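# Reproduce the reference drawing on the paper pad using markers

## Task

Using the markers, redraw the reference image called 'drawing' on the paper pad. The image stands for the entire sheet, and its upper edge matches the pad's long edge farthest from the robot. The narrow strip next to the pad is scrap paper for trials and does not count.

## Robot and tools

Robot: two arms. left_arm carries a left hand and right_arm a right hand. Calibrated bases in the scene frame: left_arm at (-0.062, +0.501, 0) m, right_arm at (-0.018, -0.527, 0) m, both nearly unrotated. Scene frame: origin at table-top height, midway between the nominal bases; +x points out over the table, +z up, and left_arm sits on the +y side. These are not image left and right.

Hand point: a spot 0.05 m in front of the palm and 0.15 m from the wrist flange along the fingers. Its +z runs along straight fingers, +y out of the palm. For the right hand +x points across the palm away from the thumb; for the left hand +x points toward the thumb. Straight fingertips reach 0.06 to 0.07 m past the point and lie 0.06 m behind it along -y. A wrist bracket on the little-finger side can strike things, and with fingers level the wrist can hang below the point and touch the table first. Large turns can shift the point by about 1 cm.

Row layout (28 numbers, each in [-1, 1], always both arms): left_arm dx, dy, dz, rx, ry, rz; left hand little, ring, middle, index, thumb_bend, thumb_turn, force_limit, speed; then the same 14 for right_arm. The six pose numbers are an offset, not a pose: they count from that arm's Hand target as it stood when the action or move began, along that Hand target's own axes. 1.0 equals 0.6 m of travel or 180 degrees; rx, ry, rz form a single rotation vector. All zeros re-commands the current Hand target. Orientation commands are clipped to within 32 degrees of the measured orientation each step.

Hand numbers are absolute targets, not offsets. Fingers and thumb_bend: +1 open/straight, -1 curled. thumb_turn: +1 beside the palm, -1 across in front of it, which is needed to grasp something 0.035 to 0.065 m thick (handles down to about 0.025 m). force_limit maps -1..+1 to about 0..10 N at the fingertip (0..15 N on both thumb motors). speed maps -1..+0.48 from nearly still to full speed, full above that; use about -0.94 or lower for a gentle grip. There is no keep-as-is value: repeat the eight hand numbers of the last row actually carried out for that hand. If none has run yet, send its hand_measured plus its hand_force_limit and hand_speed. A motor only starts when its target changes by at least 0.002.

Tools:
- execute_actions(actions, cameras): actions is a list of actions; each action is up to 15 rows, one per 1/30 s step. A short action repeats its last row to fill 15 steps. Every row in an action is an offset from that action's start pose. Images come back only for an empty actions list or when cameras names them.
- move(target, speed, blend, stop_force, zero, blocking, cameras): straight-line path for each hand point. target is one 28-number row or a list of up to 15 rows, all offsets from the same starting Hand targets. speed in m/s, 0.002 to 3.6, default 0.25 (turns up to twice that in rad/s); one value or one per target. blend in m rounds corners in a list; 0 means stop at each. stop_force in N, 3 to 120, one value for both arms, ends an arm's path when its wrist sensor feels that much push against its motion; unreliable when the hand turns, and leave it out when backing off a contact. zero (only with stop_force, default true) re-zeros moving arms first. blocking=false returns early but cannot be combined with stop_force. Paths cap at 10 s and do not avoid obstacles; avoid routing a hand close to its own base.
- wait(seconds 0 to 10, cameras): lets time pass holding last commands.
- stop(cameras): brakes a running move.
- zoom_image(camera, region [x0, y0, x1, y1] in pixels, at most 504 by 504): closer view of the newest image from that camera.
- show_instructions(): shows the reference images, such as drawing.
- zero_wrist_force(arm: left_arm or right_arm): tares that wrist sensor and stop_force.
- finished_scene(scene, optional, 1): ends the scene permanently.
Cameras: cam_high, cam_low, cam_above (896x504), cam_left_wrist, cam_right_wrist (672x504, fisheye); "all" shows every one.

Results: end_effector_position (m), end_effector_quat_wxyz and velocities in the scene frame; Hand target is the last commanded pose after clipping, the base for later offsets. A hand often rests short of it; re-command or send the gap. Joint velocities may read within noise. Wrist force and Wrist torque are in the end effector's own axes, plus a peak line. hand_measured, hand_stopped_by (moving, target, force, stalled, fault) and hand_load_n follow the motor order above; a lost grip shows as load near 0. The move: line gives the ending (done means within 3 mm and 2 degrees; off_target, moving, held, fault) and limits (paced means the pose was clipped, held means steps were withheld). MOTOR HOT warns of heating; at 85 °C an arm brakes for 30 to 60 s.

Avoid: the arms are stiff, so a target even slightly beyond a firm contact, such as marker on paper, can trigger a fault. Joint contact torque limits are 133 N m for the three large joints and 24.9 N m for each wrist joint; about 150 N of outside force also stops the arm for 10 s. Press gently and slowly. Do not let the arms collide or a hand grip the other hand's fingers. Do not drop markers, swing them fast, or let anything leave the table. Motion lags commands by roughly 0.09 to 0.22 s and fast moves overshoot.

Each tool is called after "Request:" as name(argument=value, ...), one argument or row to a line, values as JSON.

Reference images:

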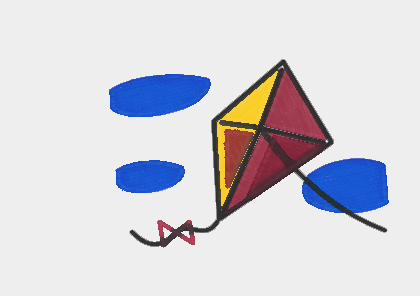

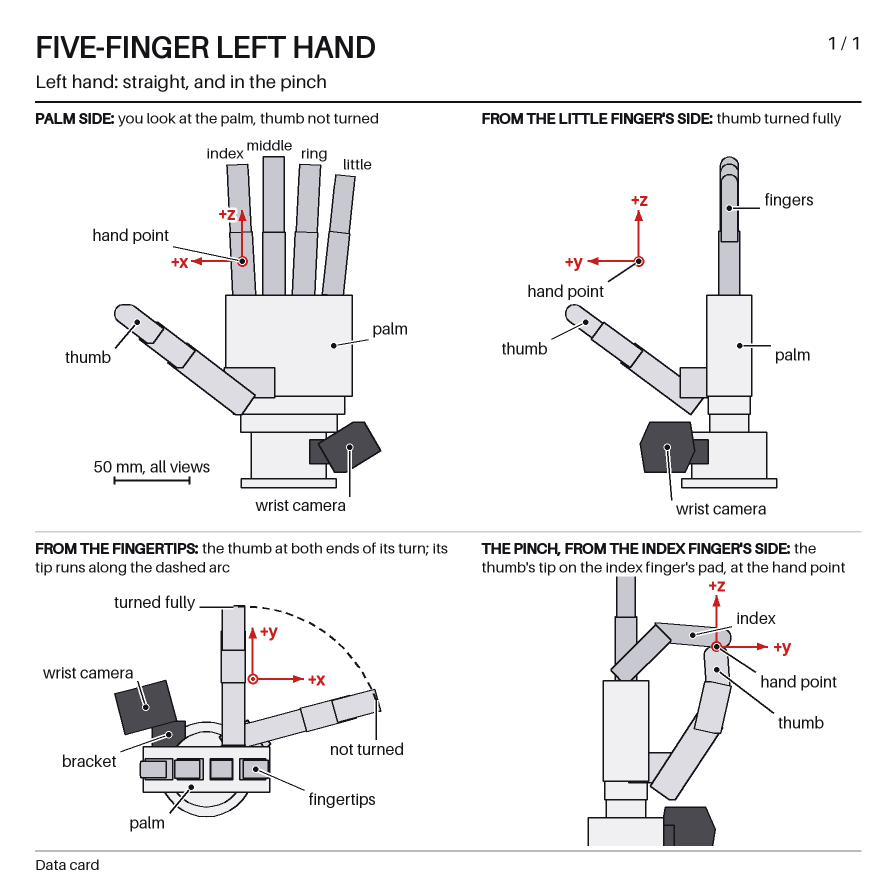

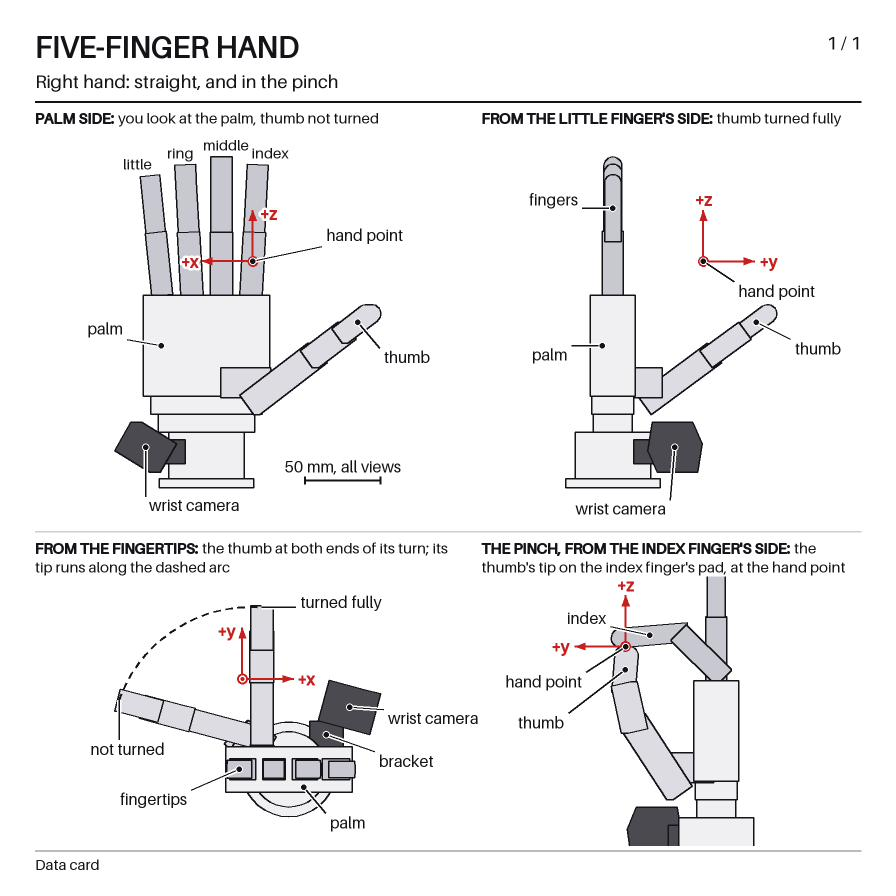

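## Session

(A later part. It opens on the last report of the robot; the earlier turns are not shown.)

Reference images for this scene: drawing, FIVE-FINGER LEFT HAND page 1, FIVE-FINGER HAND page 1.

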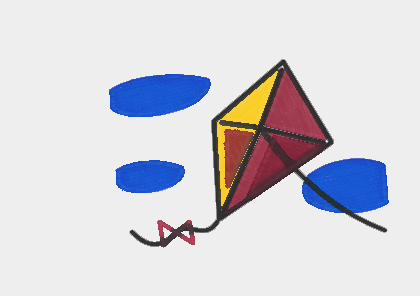

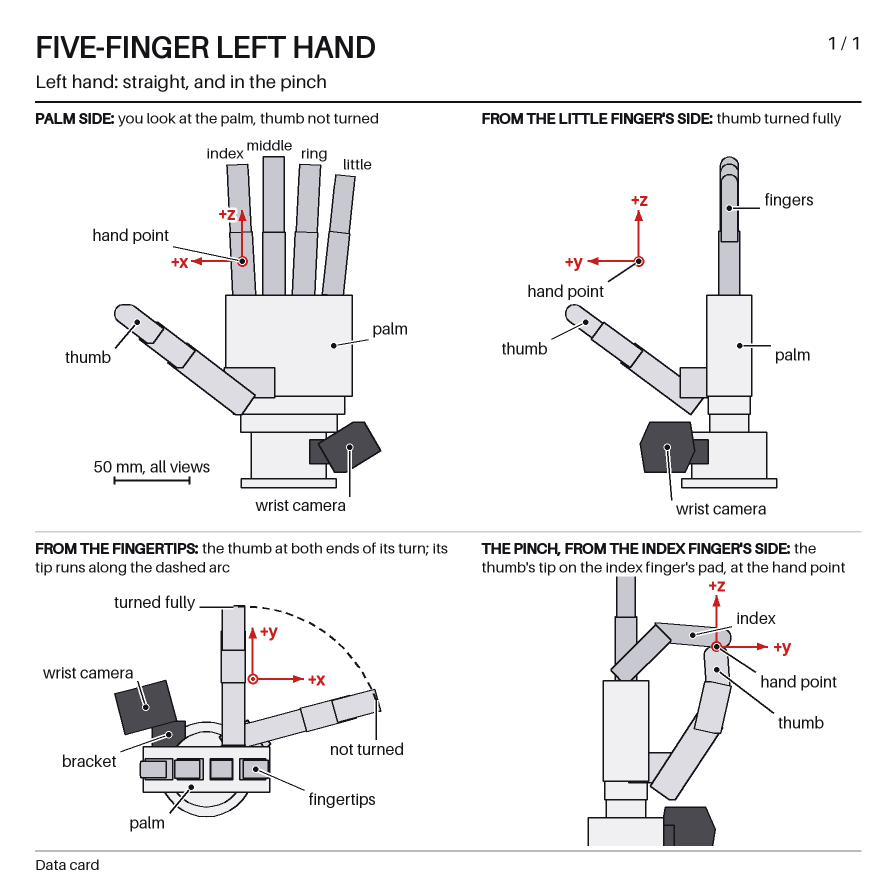

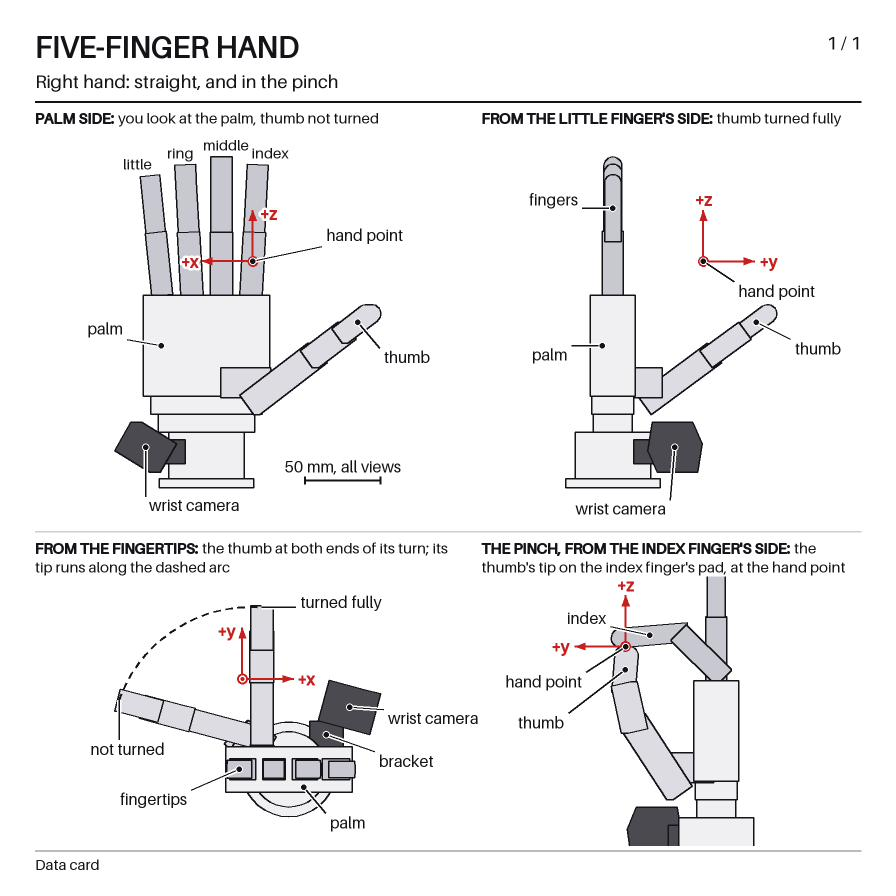

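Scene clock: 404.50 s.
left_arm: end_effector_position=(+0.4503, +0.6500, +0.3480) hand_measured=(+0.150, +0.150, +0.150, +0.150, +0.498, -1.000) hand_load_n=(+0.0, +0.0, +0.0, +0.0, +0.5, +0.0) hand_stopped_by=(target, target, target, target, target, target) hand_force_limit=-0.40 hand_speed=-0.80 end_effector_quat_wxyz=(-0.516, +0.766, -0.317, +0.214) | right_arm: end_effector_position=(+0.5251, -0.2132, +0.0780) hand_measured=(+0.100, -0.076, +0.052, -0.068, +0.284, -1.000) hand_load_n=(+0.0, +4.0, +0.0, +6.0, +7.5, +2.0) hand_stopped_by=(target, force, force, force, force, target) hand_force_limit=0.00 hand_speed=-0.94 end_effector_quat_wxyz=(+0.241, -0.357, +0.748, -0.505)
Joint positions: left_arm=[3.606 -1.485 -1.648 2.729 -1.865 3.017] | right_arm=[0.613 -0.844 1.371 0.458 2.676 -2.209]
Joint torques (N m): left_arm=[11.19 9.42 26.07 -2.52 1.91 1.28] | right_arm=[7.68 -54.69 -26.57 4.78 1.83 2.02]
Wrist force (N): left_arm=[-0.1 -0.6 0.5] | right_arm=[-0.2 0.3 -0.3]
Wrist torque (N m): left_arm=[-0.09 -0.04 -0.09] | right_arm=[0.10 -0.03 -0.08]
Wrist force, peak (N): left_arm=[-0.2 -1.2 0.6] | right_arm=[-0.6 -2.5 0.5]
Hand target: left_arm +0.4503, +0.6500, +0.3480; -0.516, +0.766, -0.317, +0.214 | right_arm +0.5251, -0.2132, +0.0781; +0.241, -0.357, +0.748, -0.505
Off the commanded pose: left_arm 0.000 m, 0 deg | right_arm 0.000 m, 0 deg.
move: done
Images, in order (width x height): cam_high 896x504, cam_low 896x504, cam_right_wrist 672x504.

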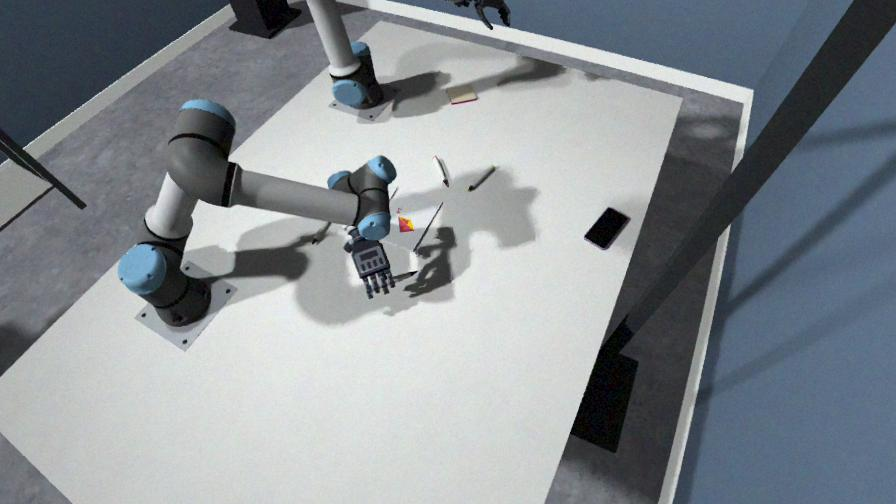

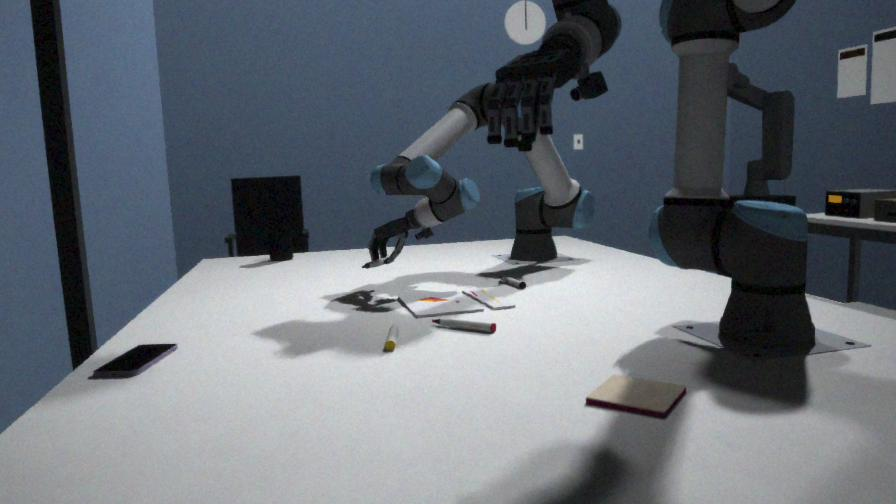

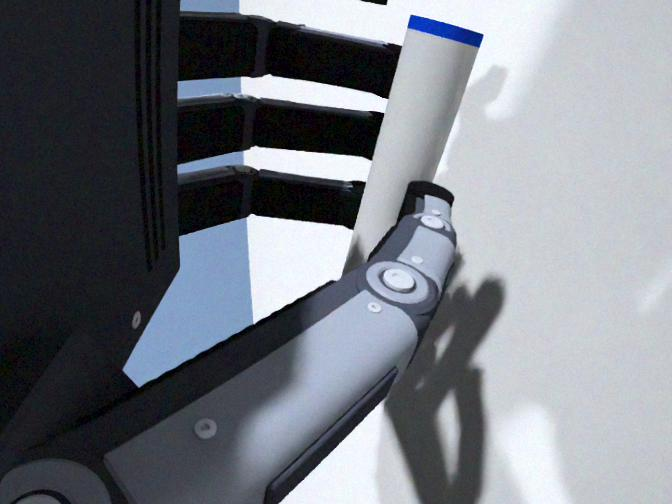

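Request:
move(
  target=[
    [0,0,0,0,0,0,0.15,0.15,0.15,0.15,0.5,-1,-0.4,-0.8,0,-0.1854,-0.075,0,0,0,-0.3,-0.3,-0.28,-0.3,0.15,-1,-0.4,-0.94],
    [0,0,0,0,0,0,0.15,0.15,0.15,0.15,0.5,-1,-0.4,-0.8,-0.1072,0.1308,-0.5092,0.2187,-0.1156,-0.5379,-0.3,-0.3,-0.28,-0.3,0.15,-1,-0.4,-0.94],
  ],
  speed=0.25,
  blend=[0.04,0],
  cameras=["cam_high","cam_low","cam_above"],
)

Request:
zoom_image(
  camera="cam_low",
  region=[400, 180, 560, 320],
)

Scene clock: 410.93 s.
left_arm: end_effector_position=(+0.4503, +0.6500, +0.3480) hand_measured=(+0.150, +0.150, +0.150, +0.150, +0.498, -1.000) hand_load_n=(+0.0, +0.0, +0.0, +0.0, +0.0, +0.0) hand_stopped_by=(target, target, target, target, target, target) hand_force_limit=-0.40 hand_speed=-0.80 end_effector_quat_wxyz=(-0.516, +0.766, -0.317, +0.214) | right_arm: end_effector_position=(+0.3223, +0.0333, +0.1197) hand_measured=(-0.216, -0.076, -0.058, -0.068, +0.284, -1.000) hand_load_n=(+3.0, +1.0, +3.0, +5.5, +8.5, +4.0) hand_stopped_by=(force, force, force, force, force, target) hand_force_limit=-0.40 hand_speed=-0.94 end_effector_quat_wxyz=(+0.001, +0.766, +0.000, +0.643)
Joint positions: left_arm=[3.606 -1.485 -1.648 2.729 -1.865 3.017] | right_arm=[1.191 -0.766 1.226 -0.007 2.733 -4.294]
Joint torques (N m): left_arm=[10.75 9.01 26.51 -2.51 2.01 1.17] | right_arm=[7.93 -44.26 -28.68 3.32 -0.85 -2.4]
Wrist force (N): left_arm=[0.1 -1.0 0.4] | right_arm=[-2.0 -1.1 -0.5]
Wrist torque (N m): left_arm=[-0.13 -0.07 -0.07] | right_arm=[-0.14 0.14 -0.07]
Wrist force, peak (N): left_arm=[-0.3 -1.3 0.5] | right_arm=[-2.2 -1.5 -1.1]
Hand target: left_arm +0.4503, +0.6500, +0.3480; -0.516, +0.766, -0.317, +0.214 | right_arm +0.3223, +0.0333, +0.1197; +0.001, +0.766, +0.000, +0.643
Off the commanded pose: left_arm 0.000 m, 0 deg | right_arm 0.000 m, 0 deg.
move: done
Images, in order (width x height): cam_high 896x504, cam_low 896x504, cam_above 896x504.

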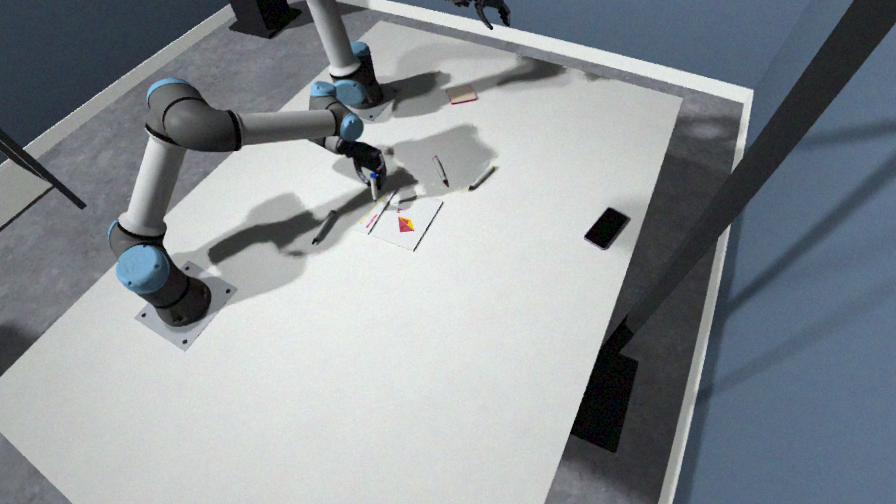

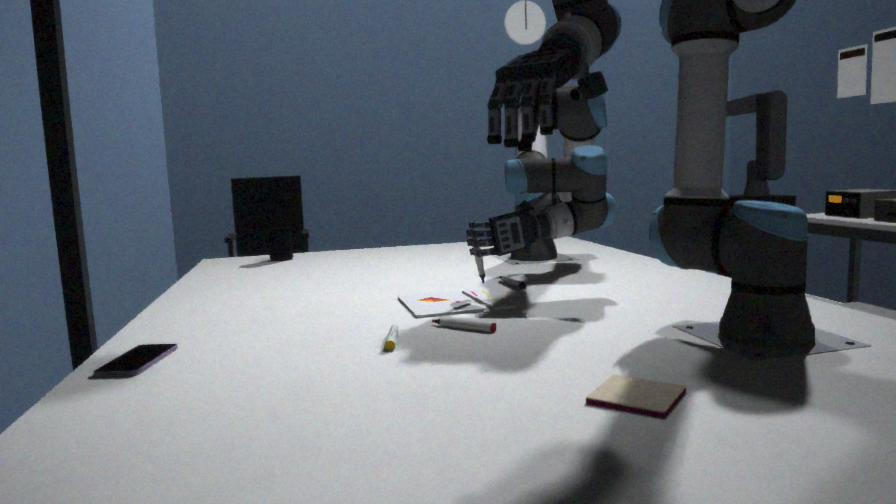

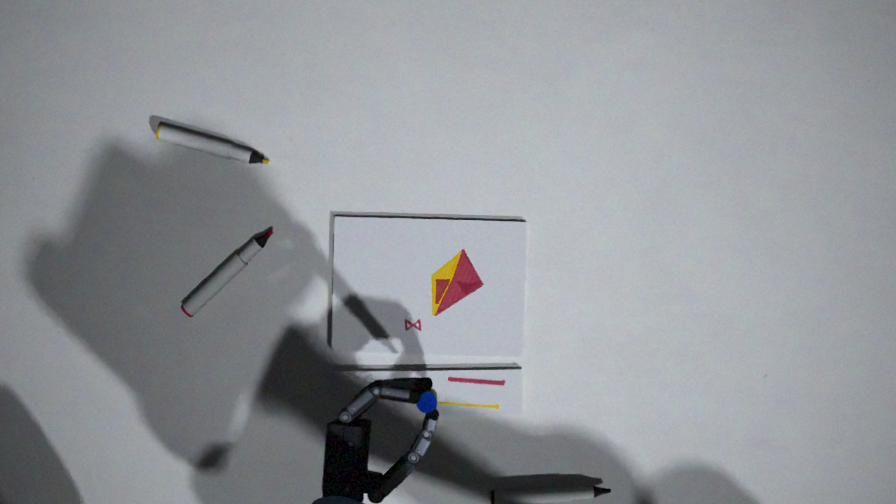

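Scaled by 3.150 from the camera's 896x504 image, which has a finer 1280x720 frame.

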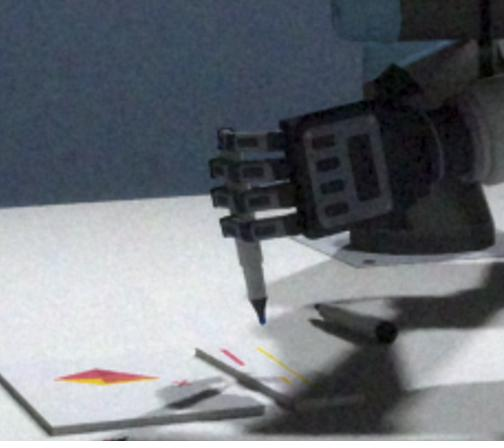

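Request:
move(
  target=[0,0,0,0,0,0,0.15,0.15,0.15,0.15,0.5,-1,-0.4,-0.8,-0.03728,0,0.02857,0,0,0,-0.3,-0.29,-0.28,-0.3,0.15,-1,-0.4,-0.94],
  speed=0.1,
)

Request:
move(
  target=[0,0,0,0,0,0,0.15,0.15,0.15,0.15,0.5,-1,-0.4,-0.8,-0.04104,0,0.00723,0,0,0,-0.3,-0.29,-0.28,-0.3,0.15,-1,-0.4,-0.94],
  speed=0.008,
  stop_force=3,
)

Scene clock: 412.70 s.
left_arm: end_effector_position=(+0.4503, +0.6500, +0.3480) hand_measured=(+0.150, +0.150, +0.150, +0.150, +0.498, -1.000) hand_load_n=(+0.0, +0.0, +0.0, +0.0, +0.0, +0.0) hand_stopped_by=(target, target, target, target, target, target) hand_force_limit=-0.40 hand_speed=-0.80 end_effector_quat_wxyz=(-0.516, +0.766, -0.317, +0.214) | right_arm: end_effector_position=(+0.3353, +0.0333, +0.0947) hand_measured=(-0.216, -0.086, -0.058, -0.068, +0.284, -1.000) hand_load_n=(+0.5, +4.5, +2.0, +6.0, +9.0, +4.5) hand_stopped_by=(force, force, force, force, force, target) hand_force_limit=-0.40 hand_speed=-0.94 end_effector_quat_wxyz=(+0.001, +0.766, +0.000, +0.643)
Joint positions: left_arm=[3.606 -1.485 -1.648 2.729 -1.865 3.017] | right_arm=[1.172 -0.737 1.241 -0.07 2.716 -4.315]
Joint torques (N m): left_arm=[10.89 9.58 26.6 -2.55 2.06 1.03] | right_arm=[-7.28 -45.7 -8.84 -2.2 -0.77 -2.33]
Wrist force (N): left_arm=[-0.1 -1.0 0.6] | right_arm=[-2.0 -1.0 -0.6]
Wrist torque (N m): left_arm=[-0.14 -0.03 -0.08] | right_arm=[-0.12 0.15 -0.07]
Wrist force, peak (N): left_arm=[0.0 -1.2 0.4] | right_arm=[-2.5 -0.9 -0.6]
Hand target: left_arm +0.4503, +0.6500, +0.3480; -0.516, +0.766, -0.317, +0.214 | right_arm +0.3353, +0.0333, +0.0947; +0.001, +0.766, +0.000, +0.643
Off the commanded pose: left_arm 0.000 m, 0 deg | right_arm 0.000 m, 0 deg.
move: done

Scene clock: 415.03 s.
left_arm: end_effector_position=(+0.4503, +0.6500, +0.3480) hand_measured=(+0.150, +0.150, +0.150, +0.150, +0.498, -1.000) hand_load_n=(+0.0, +0.0, +0.0, +0.0, +0.0, +0.0) hand_stopped_by=(target, target, target, target, target, target) hand_force_limit=-0.40 hand_speed=-0.80 end_effector_quat_wxyz=(-0.516, +0.766, -0.317, +0.214) | right_arm: end_effector_position=(+0.3353, +0.0333, +0.0860) hand_measured=(-0.216, -0.086, -0.058, -0.068, +0.284, -1.000) hand_load_n=(+1.0, +4.5, +2.0, +6.0, +9.0, +4.0) hand_stopped_by=(force, force, force, force, force, target) hand_force_limit=-0.40 hand_speed=-0.94 end_effector_quat_wxyz=(+0.001, +0.766, +0.000, +0.643)
Joint positions: left_arm=[3.606 -1.485 -1.648 2.729 -1.865 3.017] | right_arm=[1.172 -0.726 1.246 -0.086 2.716 -4.315]
Joint torques (N m): left_arm=[10.42 9.23 26.01 -2.53 1.83 1.09] | right_arm=[-4.99 -57.28 -27.55 3.31 -0.77 -1.48]
Wrist force (N): left_arm=[-0.1 -0.8 0.0] | right_arm=[2.5 -1.2 -1.0]
Wrist torque (N m): left_arm=[-0.08 -0.06 -0.08] | right_arm=[-0.10 0.15 -0.08]
Wrist force, peak (N): left_arm=[-0.1 -1.3 0.2] | right_arm=[4.8 -1.4 -0.7]
Hand target: left_arm +0.4503, +0.6500, +0.3480; -0.516, +0.766, -0.317, +0.214 | right_arm +0.3353, +0.0333, +0.0860; +0.001, +0.766, +0.000, +0.643 (not the last commanded pose)
Off the commanded pose: left_arm 0.000 m, 0 deg | right_arm 0.016 m, 0 deg.
move: contact (right_arm)

Request:
move(
  target=[0,0,0,0,0,0,0.15,0.15,0.15,0.15,0.5,-1,-0.4,-0.8,0,-0.1,0,0,0,0,-0.3,-0.29,-0.28,-0.3,0.15,-1,-0.4,-0.94],
  speed=0.05,
)

Request:
move(
  target=[
    [0,0,0,0,0,0,0.15,0.15,0.15,0.15,0.5,-1,-0.4,-0.8,0.0493,0,-0.0087,0,0,0,-0.3,-0.29,-0.28,-0.3,0.15,-1,-0.4,-0.94],
    [0,0,0,0,0,0,0.15,0.15,0.15,0.15,0.5,-1,-0.4,-0.8,0.08,0.5,-0.2,0,0,0,-0.3,-0.29,-0.28,-0.3,0.15,-1,-0.4,-0.94],
  ],
  speed=[0.1,0.3],
  blend=[0.01,0],
  cameras=["cam_above"],
)

Request:
zoom_image(
  camera="cam_above",
  region=[320, 350, 440, 430],
)

Scene clock: 417.50 s.
left_arm: end_effector_position=(+0.4503, +0.6500, +0.3480) hand_measured=(+0.150, +0.150, +0.150, +0.150, +0.498, -1.000) hand_load_n=(+0.0, +0.0, +0.0, +0.0, +0.0, +0.0) hand_stopped_by=(target, target, target, target, target, target) hand_force_limit=-0.40 hand_speed=-0.80 end_effector_quat_wxyz=(-0.516, +0.766, -0.317, +0.214) | right_arm: end_effector_position=(+0.3353, +0.0932, +0.0859) hand_measured=(-0.216, -0.084, -0.058, -0.068, +0.284, -1.000) hand_load_n=(-1.0, +4.5, +3.5, +4.0, +8.5, +4.0) hand_stopped_by=(force, force, force, force, force, target) hand_force_limit=-0.40 hand_speed=-0.94 end_effector_quat_wxyz=(+0.001, +0.766, +0.000, +0.643)
Joint positions: left_arm=[3.606 -1.485 -1.648 2.729 -1.865 3.017] | right_arm=[1.206 -0.574 0.951 0.09 2.746 -4.278]
Joint torques (N m): left_arm=[11.06 10.1 26.24 -2.53 1.86 1.11] | right_arm=[8.27 -49.9 -30.33 3.35 1.71 1.94]
Wrist force (N): left_arm=[0.1 -0.8 0.6] | right_arm=[-2.0 -0.9 -0.5]
Wrist torque (N m): left_arm=[-0.11 -0.06 -0.07] | right_arm=[-0.11 0.15 -0.20]
Wrist force, peak (N): left_arm=[0.0 -1.2 0.5] | right_arm=[2.6 0.7 -2.1]
Hand target: left_arm +0.4503, +0.6500, +0.3480; -0.516, +0.766, -0.317, +0.214 | right_arm +0.3353, +0.0933, +0.0859; +0.001, +0.766, +0.000, +0.643
Off the commanded pose: left_arm 0.000 m, 0 deg | right_arm 0.000 m, 0 deg.
move: done

Scene clock: 419.57 s.
left_arm: end_effector_position=(+0.4503, +0.6500, +0.3480) hand_measured=(+0.150, +0.150, +0.150, +0.150, +0.498, -1.000) hand_load_n=(+0.0, +0.0, +0.0, +0.0, +0.0, +0.0) hand_stopped_by=(target, target, target, target, target, target) hand_force_limit=-0.40 hand_speed=-0.80 end_effector_quat_wxyz=(-0.516, +0.766, -0.317, +0.214) | right_arm: end_effector_position=(+0.2254, -0.2066, +0.1544) hand_measured=(-0.216, -0.084, -0.058, -0.068, +0.284, -1.000) hand_load_n=(-1.5, +4.5, +3.0, +4.0, +8.0, +3.5) hand_stopped_by=(force, force, force, force, force, target) hand_force_limit=-0.40 hand_speed=-0.94 end_effector_quat_wxyz=(+0.001, +0.766, +0.000, +0.643)
Joint positions: left_arm=[3.606 -1.485 -1.648 2.729 -1.865 3.017] | right_arm=[1.2 -1.322 2.036 -0.253 2.741 -4.284]
Joint torques (N m): left_arm=[10.18 10.75 26.18 -2.51 1.75 1.11] | right_arm=[7.97 -33.84 -5.23 -1.92 -1.02 -2.58]
Wrist force (N): left_arm=[-0.1 -0.5 0.4] | right_arm=[-2.0 -1.0 -0.5]
Wrist torque (N m): left_arm=[-0.05 -0.05 -0.09] | right_arm=[-0.12 0.14 -0.07]
Wrist force, peak (N): left_arm=[0.1 -1.4 0.5] | right_arm=[-3.1 -1.0 -0.4]
Hand target: left_arm +0.4503, +0.6500, +0.3480; -0.516, +0.766, -0.317, +0.214 | right_arm +0.2254, -0.2066, +0.1544; +0.001, +0.766, +0.000, +0.643
Off the commanded pose: left_arm 0.000 m, 0 deg | right_arm 0.000 m, 0 deg.
move: done
Images, in order (width x height): cam_above 896x504.

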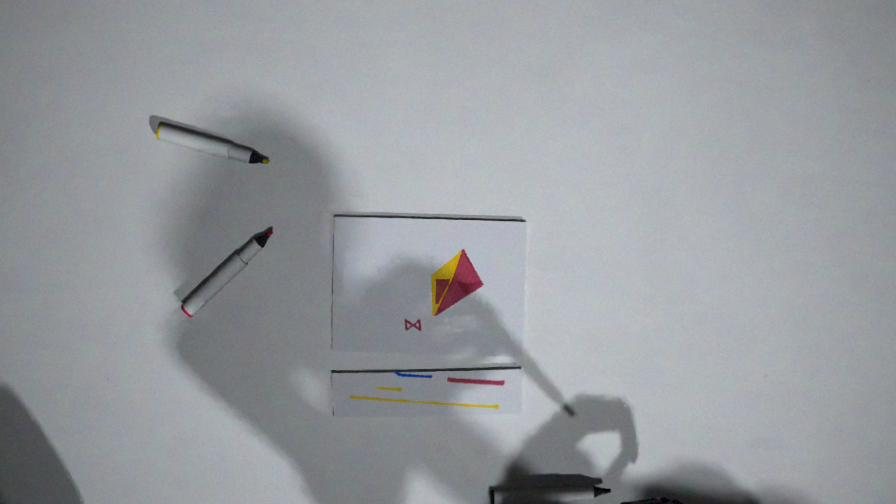

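Scaled by 4.200 from the camera's 896x504 image, which has a finer 1280x720 frame.

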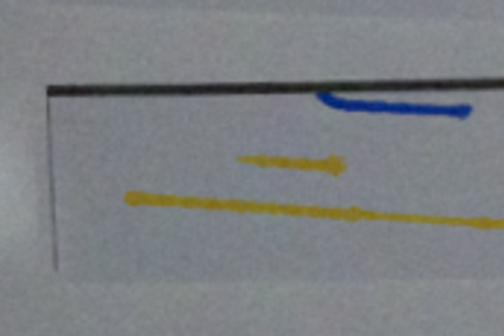

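Request:
zoom_image(
  camera="cam_above",
  region=[315, 200, 365, 230],
)

Request:
zoom_image(
  camera="cam_above",
  region=[495, 200, 545, 230],
)

Request:
zoom_image(
  camera="cam_above",
  region=[315, 330, 365, 360],
)

Request:
zoom_image(
  camera="cam_above",
  region=[495, 335, 545, 365],
)

Request:
zoom_image(
  camera="cam_above",
  region=[390, 235, 500, 345],
)

Scaled by 10.080 from the camera's 896x504 image, which has a finer 1280x720 frame.

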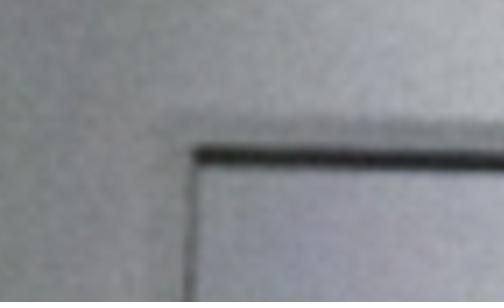

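Scaled by 10.080 from the camera's 896x504 image, which has a finer 1280x720 frame.

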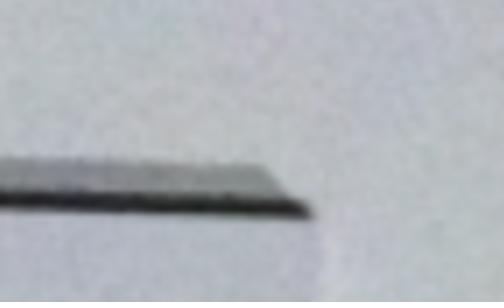

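Scaled by 10.080 from the camera's 896x504 image, which has a finer 1280x720 frame.

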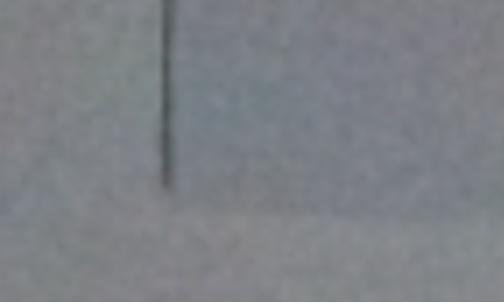

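Scaled by 10.080 from the camera's 896x504 image, which has a finer 1280x720 frame.

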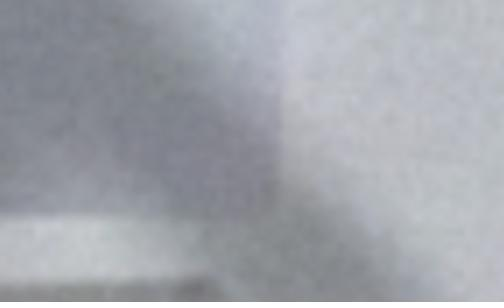

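Scaled by 4.582 from the camera's 896x504 image, which has a finer 1280x720 frame.

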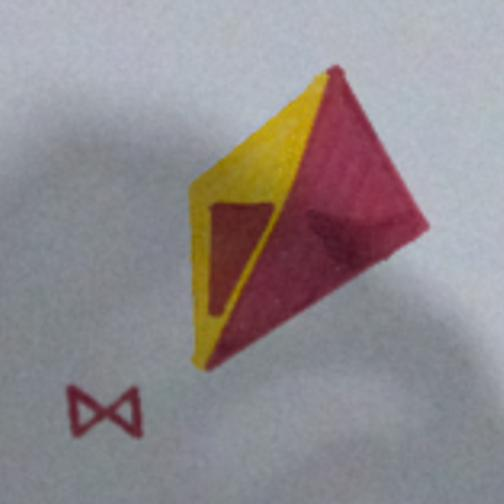

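Request:
move(
  target=[0,0,0,0,0,0,0.15,0.15,0.15,0.15,0.5,-1,-0.4,-0.8,-0.02216,-0.45734,0.39678,0,0,0,-0.3,-0.29,-0.28,-0.3,0.15,-1,-0.4,-0.94],
  speed=0.25,
  cameras=["cam_above","cam_low"],
)

Request:
move(
  target=[0,0,0,0,0,0,0.15,0.15,0.15,0.15,0.5,-1,-0.4,-0.8,-0.03283,0,0.00579,0,0,0,-0.3,-0.29,-0.28,-0.3,0.15,-1,-0.4,-0.94],
  speed=0.01,
  stop_force=3,
)

Scene clock: 424.33 s.
left_arm: end_effector_position=(+0.4503, +0.6500, +0.3480) hand_measured=(+0.150, +0.150, +0.150, +0.150, +0.498, -1.000) hand_load_n=(+0.0, +0.0, +0.0, +0.0, +0.0, +0.0) hand_stopped_by=(target, target, target, target, target, target) hand_force_limit=-0.40 hand_speed=-0.80 end_effector_quat_wxyz=(-0.516, +0.766, -0.317, +0.214) | right_arm: end_effector_position=(+0.4576, +0.0676, +0.0996) hand_measured=(-0.216, -0.084, -0.058, -0.068, +0.284, -1.000) hand_load_n=(-1.0, +4.5, +3.0, +4.0, +8.5, +4.0) hand_stopped_by=(force, force, force, force, force, target) hand_force_limit=-0.40 hand_speed=-0.94 end_effector_quat_wxyz=(+0.001, +0.766, +0.000, +0.643)
Joint positions: left_arm=[3.606 -1.485 -1.648 2.729 -1.865 3.017] | right_arm=[1.027 -0.61 0.972 -0.029 2.581 -4.429]
Joint torques (N m): left_arm=[10.47 10.67 25.86 -2.45 1.84 1.05] | right_arm=[-7.57 -50.65 -30.29 2.65 1.51 1.94]
Wrist force (N): left_arm=[-0.4 -1.0 0.0] | right_arm=[-1.9 -1.2 -0.6]
Wrist torque (N m): left_arm=[-0.11 -0.01 -0.09] | right_arm=[-0.13 0.13 -0.19]
Wrist force, peak (N): left_arm=[-0.1 -1.4 0.2] | right_arm=[-2.2 -2.1 0.3]
Hand target: left_arm +0.4503, +0.6500, +0.3480; -0.516, +0.766, -0.317, +0.214 | right_arm +0.4576, +0.0676, +0.0996; +0.001, +0.766, +0.000, +0.643
Off the commanded pose: left_arm 0.000 m, 0 deg | right_arm 0.000 m, 0 deg.
move: done
Images, in order (width x height): cam_low 896x504, cam_above 896x504.

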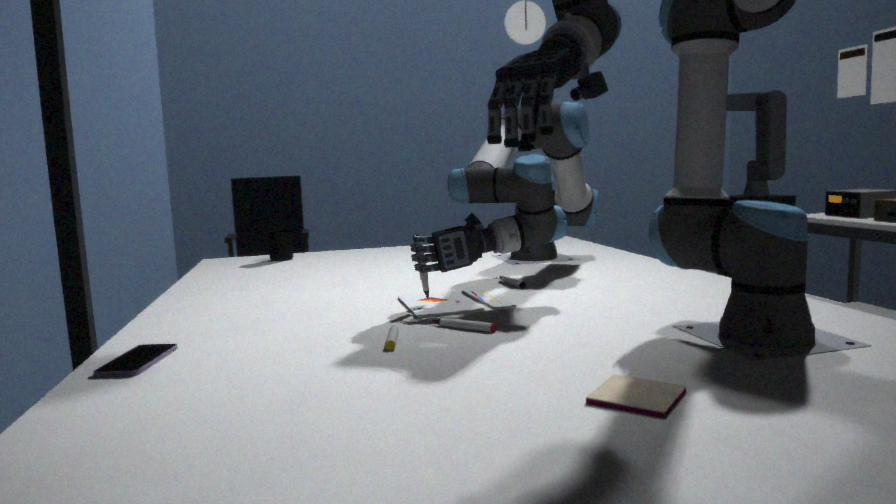

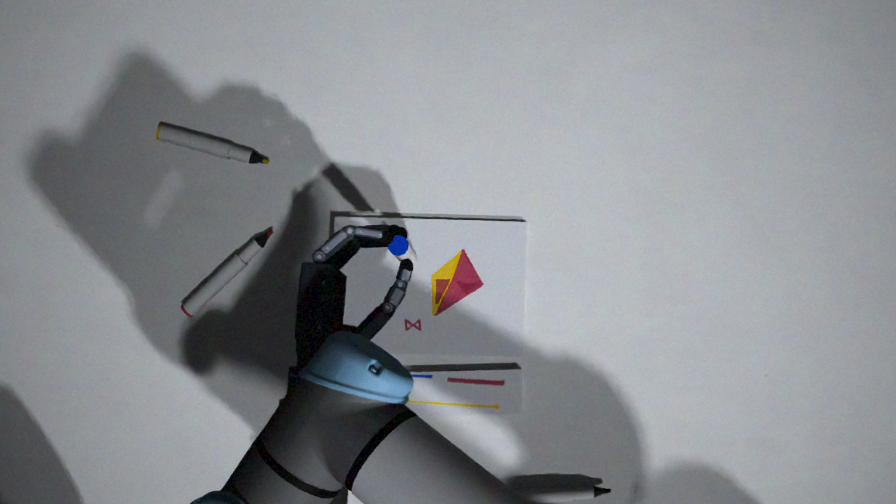

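Scene clock: 426.87 s.
left_arm: end_effector_position=(+0.4503, +0.6500, +0.3480) hand_measured=(+0.150, +0.150, +0.150, +0.150, +0.498, -1.000) hand_load_n=(+0.0, +0.0, -0.5, +0.0, +0.0, +0.0) hand_stopped_by=(target, target, target, target, target, target) hand_force_limit=-0.40 hand_speed=-0.80 end_effector_quat_wxyz=(-0.516, +0.766, -0.317, +0.214) | right_arm: end_effector_position=(+0.4576, +0.0676, +0.0865) hand_measured=(-0.216, -0.084, -0.058, -0.068, +0.284, -1.000) hand_load_n=(-1.0, +5.0, +3.5, +4.0, +8.0, +3.0) hand_stopped_by=(force, force, force, force, force, target) hand_force_limit=-0.40 hand_speed=-0.94 end_effector_quat_wxyz=(+0.001, +0.766, +0.000, +0.643)
Joint positions: left_arm=[3.606 -1.485 -1.648 2.729 -1.865 3.017] | right_arm=[1.027 -0.597 0.981 -0.051 2.581 -4.429]
Joint torques (N m): left_arm=[10.37 10.41 26.5 -2.56 1.86 0.86] | right_arm=[-4.97 -61.88 -28.27 2.96 -0.19 1.76]
Wrist force (N): left_arm=[0.2 -0.7 0.5] | right_arm=[2.1 -1.3 -0.9]
Wrist torque (N m): left_arm=[-0.09 -0.08 -0.07] | right_arm=[-0.11 0.15 -0.21]
Wrist force, peak (N): left_arm=[0.0 -1.5 0.3] | right_arm=[4.9 -1.6 -0.7]
Hand target: left_arm +0.4503, +0.6500, +0.3480; -0.516, +0.766, -0.317, +0.214 | right_arm +0.4576, +0.0676, +0.0865; +0.001, +0.766, +0.000, +0.643 (not the last commanded pose)
Off the commanded pose: left_arm 0.000 m, 0 deg | right_arm 0.007 m, 0 deg.
move: contact (right_arm)

Request:
move(
  target=[
    [0,0,0,0,0,0,0.15,0.15,0.15,0.15,0.5,-1,-0.4,-0.8,0.0003,0.02333,0,0,0,0,-0.3,-0.29,-0.28,-0.3,0.15,-1,-0.4,-0.94],
    [0,0,0,0,0,0,0.15,0.15,0.15,0.15,0.5,-1,-0.4,-0.8,0.0003,-0.02333,0,0,0,0,-0.3,-0.29,-0.28,-0.3,0.15,-1,-0.4,-0.94],
  ],
  speed=0.05,
)

Request:
move(
  target=[
    [0,0,0,0,0,0,0.15,0.15,0.15,0.15,0.5,-1,-0.4,-0.8,0.0493,0,-0.0087,0,0,0,-0.3,-0.29,-0.28,-0.3,0.15,-1,-0.4,-0.94],
    [0,0,0,0,0,0,0.15,0.15,0.15,0.15,0.5,-1,-0.4,-0.8,0.08,0.4,-0.3,0,0,0,-0.3,-0.29,-0.28,-0.3,0.15,-1,-0.4,-0.94],
  ],
  speed=[0.1,0.3],
  blend=[0.01,0],
  cameras=["cam_above"],
)

Request:
zoom_image(
  camera="cam_above",
  region=[320, 200, 540, 365],
)

Request:
zoom_image(
  camera="cam_above",
  region=[365, 235, 435, 290],
)

Scene clock: 429.43 s.
left_arm: end_effector_position=(+0.4503, +0.6500, +0.3480) hand_measured=(+0.150, +0.150, +0.150, +0.150, +0.498, -1.000) hand_load_n=(+0.0, +0.0, +0.0, +0.0, +0.0, +0.0) hand_stopped_by=(target, target, target, target, target, target) hand_force_limit=-0.40 hand_speed=-0.80 end_effector_quat_wxyz=(-0.516, +0.766, -0.317, +0.214) | right_arm: end_effector_position=(+0.4577, +0.0816, +0.0866) hand_measured=(-0.216, -0.084, -0.058, -0.068, +0.284, -1.000) hand_load_n=(-0.5, +5.0, +3.0, +3.0, +9.0, +3.5) hand_stopped_by=(force, force, force, force, force, target) hand_force_limit=-0.40 hand_speed=-0.94 end_effector_quat_wxyz=(+0.001, +0.766, +0.000, +0.643)
Joint positions: left_arm=[3.606 -1.485 -1.648 2.729 -1.865 3.017] | right_arm=[1.037 -0.559 0.906 -0.009 2.591 -4.423]
Joint torques (N m): left_arm=[10.78 10.68 26.25 -2.51 1.75 1] | right_arm=[8.62 -51.01 -29.63 2.45 1.23 2.19]
Wrist force (N): left_arm=[-0.2 -0.6 0.3] | right_arm=[-0.1 -0.7 -0.8]
Wrist torque (N m): left_arm=[-0.08 -0.03 -0.09] | right_arm=[-0.16 0.11 -0.25]
Wrist force, peak (N): left_arm=[0.0 -1.1 0.7] | right_arm=[2.3 -1.6 -0.7]
Hand target: left_arm +0.4503, +0.6500, +0.3480; -0.516, +0.766, -0.317, +0.214 | right_arm +0.4577, +0.0816, +0.0866; +0.001, +0.766, +0.000, +0.643
Off the commanded pose: left_arm 0.000 m, 0 deg | right_arm 0.000 m, 0 deg.
move: done

Scene clock: 431.37 s.
left_arm: end_effector_position=(+0.4503, +0.6500, +0.3480) hand_measured=(+0.150, +0.150, +0.150, +0.150, +0.498, -1.000) hand_load_n=(+0.0, +0.0, +0.0, -0.5, +0.5, +0.0) hand_stopped_by=(target, target, target, target, target, target) hand_force_limit=-0.40 hand_speed=-0.80 end_effector_quat_wxyz=(-0.516, +0.766, -0.317, +0.214) | right_arm: end_effector_position=(+0.2887, -0.1582, +0.1654) hand_measured=(-0.216, -0.084, -0.058, -0.068, +0.284, -1.000) hand_load_n=(-1.0, +4.5, +3.0, +4.0, +8.5, +4.0) hand_stopped_by=(force, force, force, force, force, target) hand_force_limit=-0.40 hand_speed=-0.94 end_effector_quat_wxyz=(+0.001, +0.766, +0.000, +0.643)
Joint positions: left_arm=[3.606 -1.485 -1.648 2.729 -1.865 3.017] | right_arm=[1.1 -1.248 1.887 -0.262 2.65 -4.378]
Joint torques (N m): left_arm=[10.23 10.92 25.66 -2.58 1.78 0.8] | right_arm=[8.62 -39.68 -6.06 -2.49 1.42 -2.52]
Wrist force (N): left_arm=[0.0 -0.7 0.5] | right_arm=[-1.9 -0.9 -0.5]
Wrist torque (N m): left_arm=[-0.10 -0.05 -0.09] | right_arm=[-0.12 0.12 -0.06]
Wrist force, peak (N): left_arm=[-0.1 -1.2 0.3] | right_arm=[-2.9 -1.1 -0.4]
Hand target: left_arm +0.4503, +0.6500, +0.3480; -0.516, +0.766, -0.317, +0.214 | right_arm +0.2886, -0.1582, +0.1654; +0.001, +0.766, +0.000, +0.643
Off the commanded pose: left_arm 0.000 m, 0 deg | right_arm 0.000 m, 0 deg.
move: done
Images, in order (width x height): cam_above 896x504.

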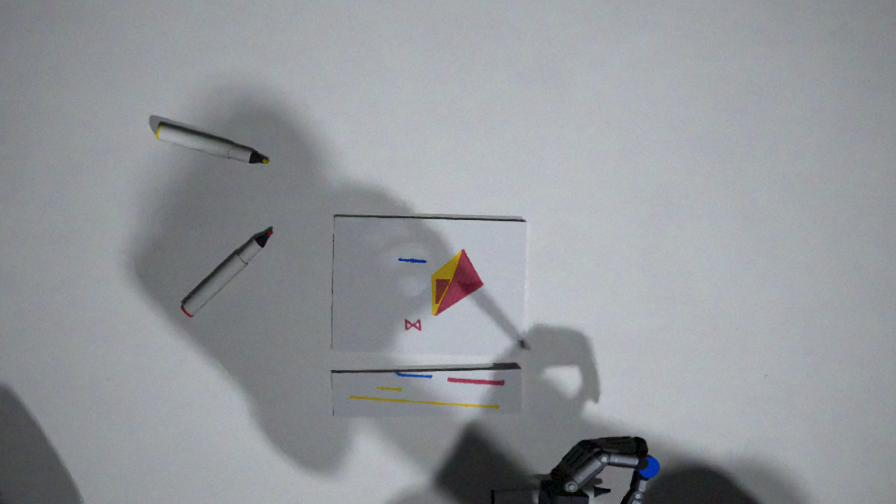

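Scaled by 2.291 from the camera's 896x504 image, which has a finer 1280x720 frame.

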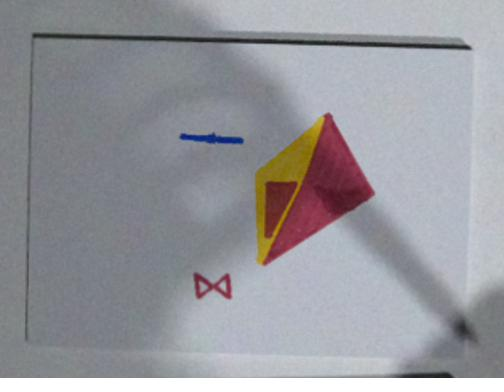

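Scaled by 7.200 from the camera's 896x504 image, which has a finer 1280x720 frame.

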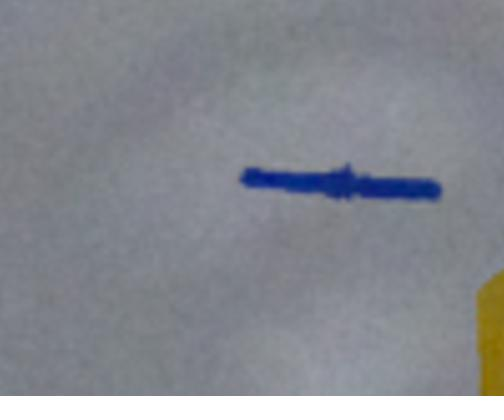

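Request:
move(
  target=[0,0,0,0,0,0,0.15,0.15,0.15,0.15,0.5,-1,-0.4,-0.8,-0.06464,-0.4255,0.29406,0,0,0,-0.3,-0.29,-0.28,-0.3,0.15,-1,-0.4,-0.94],
  speed=0.25,
)

Request:
move(
  target=[
    [0,0,0,0,0,0,0.15,0.15,0.15,0.15,0.5,-1,-0.4,-0.8,-0.01592,0,0.00281,0,0,0,-0.3,-0.29,-0.28,-0.3,0.15,-1,-0.4,-0.94],
    [0,0,0,0,0,0,0.15,0.15,0.15,0.15,0.5,-1,-0.4,-0.8,-0.01485,0.0069,0.00887,0,0,0,-0.3,-0.29,-0.28,-0.3,0.15,-1,-0.4,-0.94],
    [0,0,0,0,0,0,0.15,0.15,0.15,0.15,0.5,-1,-0.4,-0.8,-0.01389,0.0225,0.01434,0,0,0,-0.3,-0.29,-0.28,-0.3,0.15,-1,-0.4,-0.94],
    [0,0,0,0,0,0,0.15,0.15,0.15,0.15,0.5,-1,-0.4,-0.8,-0.01336,0.04154,0.01732,0,0,0,-0.3,-0.29,-0.28,-0.3,0.15,-1,-0.4,-0.94],
    [0,0,0,0,0,0,0.15,0.15,0.15,0.15,0.5,-1,-0.4,-0.8,-0.01319,0.06286,0.01828,0,0,0,-0.3,-0.29,-0.28,-0.3,0.15,-1,-0.4,-0.94],
    [0,0,0,0,0,0,0.15,0.15,0.15,0.15,0.5,-1,-0.4,-0.8,-0.01344,0.07577,0.01688,0,0,0,-0.3,-0.29,-0.28,-0.3,0.15,-1,-0.4,-0.94],
    [0,0,0,0,0,0,0.15,0.15,0.15,0.15,0.5,-1,-0.4,-0.8,-0.01378,0.07669,0.01495,0,0,0,-0.3,-0.29,-0.28,-0.3,0.15,-1,-0.4,-0.94],
    [0,0,0,0,0,0,0.15,0.15,0.15,0.15,0.5,-1,-0.4,-0.8,-0.01492,0.07282,0.00853,0,0,0,-0.3,-0.29,-0.28,-0.3,0.15,-1,-0.4,-0.94],
    [0,0,0,0,0,0,0.15,0.15,0.15,0.15,0.5,-1,-0.4,-0.8,-0.01633,0.06233,0.00051,0,0,0,-0.3,-0.29,-0.28,-0.3,0.15,-1,-0.4,-0.94],
    [0,0,0,0,0,0,0.15,0.15,0.15,0.15,0.5,-1,-0.4,-0.8,-0.01758,0.04648,-0.00661,0,0,0,-0.3,-0.29,-0.28,-0.3,0.15,-1,-0.4,-0.94],
    [0,0,0,0,0,0,0.15,0.15,0.15,0.15,0.5,-1,-0.4,-0.8,-0.01858,0.02589,-0.01231,0,0,0,-0.3,-0.29,-0.28,-0.3,0.15,-1,-0.4,-0.94],
    [0,0,0,0,0,0,0.15,0.15,0.15,0.15,0.5,-1,-0.4,-0.8,-0.01867,0.00706,-0.01282,0,0,0,-0.3,-0.29,-0.28,-0.3,0.15,-1,-0.4,-0.94],
    [0,0,0,0,0,0,0.15,0.15,0.15,0.15,0.5,-1,-0.4,-0.8,-0.01789,0.00101,-0.00832,0,0,0,-0.3,-0.29,-0.28,-0.3,0.15,-1,-0.4,-0.94],
    [0,0,0,0,0,0,0.15,0.15,0.15,0.15,0.5,-1,-0.4,-0.8,-0.01592,0,0.00281,0,0,0,-0.3,-0.29,-0.28,-0.3,0.15,-1,-0.4,-0.94],
  ],
  speed=0.05,
)

Scene clock: 437.03 s.
left_arm: end_effector_position=(+0.4503, +0.6500, +0.3480) hand_measured=(+0.150, +0.150, +0.150, +0.150, +0.498, -1.000) hand_load_n=(+0.0, +0.0, +0.0, +0.0, +0.0, +0.0) hand_stopped_by=(target, target, target, target, target, target) hand_force_limit=-0.40 hand_speed=-0.80 end_effector_quat_wxyz=(-0.516, +0.766, -0.317, +0.214) | right_arm: end_effector_position=(+0.4557, +0.0969, +0.0963) hand_measured=(-0.216, -0.084, -0.058, -0.068, +0.284, -1.000) hand_load_n=(-1.0, +4.5, +3.5, +4.0, +8.5, +4.0) hand_stopped_by=(force, force, force, force, force, target) hand_force_limit=-0.40 hand_speed=-0.94 end_effector_quat_wxyz=(+0.001, +0.766, +0.000, +0.643)
Joint positions: left_arm=[3.606 -1.485 -1.648 2.729 -1.865 3.017] | right_arm=[1.05 -0.525 0.813 0.057 2.603 -4.414]
Joint torques (N m): left_arm=[10.49 11.1 26.97 -2.54 1.8 0.9] | right_arm=[-8.32 -52.31 -30.32 2.67 1.32 1.87]
Wrist force (N): left_arm=[-0.3 -0.9 0.5] | right_arm=[-1.9 -1.1 -0.4]
Wrist torque (N m): left_arm=[-0.13 -0.01 -0.09] | right_arm=[-0.15 0.13 -0.19]
Wrist force, peak (N): left_arm=[-0.1 -1.4 0.4] | right_arm=[-2.5 -2.0 0.1]
Hand target: left_arm +0.4503, +0.6500, +0.3480; -0.516, +0.766, -0.317, +0.214 | right_arm +0.4558, +0.0969, +0.0963; +0.001, +0.766, +0.000, +0.643
Off the commanded pose: left_arm 0.000 m, 0 deg | right_arm 0.000 m, 0 deg.
move: done

Scene clock: 443.20 s.
left_arm: end_effector_position=(+0.4503, +0.6500, +0.3480) hand_measured=(+0.150, +0.150, +0.150, +0.150, +0.498, -1.000) hand_load_n=(-0.5, +0.0, +0.0, +0.0, +0.0, +0.0) hand_stopped_by=(target, target, target, target, target, target) hand_force_limit=-0.40 hand_speed=-0.80 end_effector_quat_wxyz=(-0.516, +0.766, -0.317, +0.214) | right_arm: end_effector_position=(+0.4557, +0.0969, +0.0866) hand_measured=(-0.216, -0.084, -0.058, -0.068, +0.284, -1.000) hand_load_n=(+0.0, +5.5, +3.0, +3.0, +9.0, +3.0) hand_stopped_by=(force, force, force, force, force, target) hand_force_limit=-0.40 hand_speed=-0.94 end_effector_quat_wxyz=(+0.001, +0.766, +0.000, +0.643)
Joint positions: left_arm=[3.606 -1.485 -1.648 2.729 -1.865 3.017] | right_arm=[1.05 -0.515 0.82 0.04 2.603 -4.414]
Joint torques (N m): left_arm=[10.4 11.74 25.94 -2.5 1.67 0.73] | right_arm=[-6.99 -52.57 -30.08 2.89 -1.4 -2.49]
Motor temperatures (°C): left_arm=[38 32 40 32 33 38] | right_arm=[27 25 37 45 42 42]
Wrist force (N): left_arm=[-0.1 -0.7 0.2] | right_arm=[0.0 -0.9 -1.6]
Wrist torque (N m): left_arm=[-0.07 -0.04 -0.08] | right_arm=[-0.12 0.06 -0.07]
Wrist force, peak (N): left_arm=[0.0 -1.3 0.6] | right_arm=[1.0 -2.3 -1.7]
Hand target: left_arm +0.4503, +0.6500, +0.3480; -0.516, +0.766, -0.317, +0.214 | right_arm +0.4558, +0.0969, +0.0866; +0.001, +0.766, +0.000, +0.643
Off the commanded pose: left_arm 0.000 m, 0 deg | right_arm 0.000 m, 0 deg.
move: done


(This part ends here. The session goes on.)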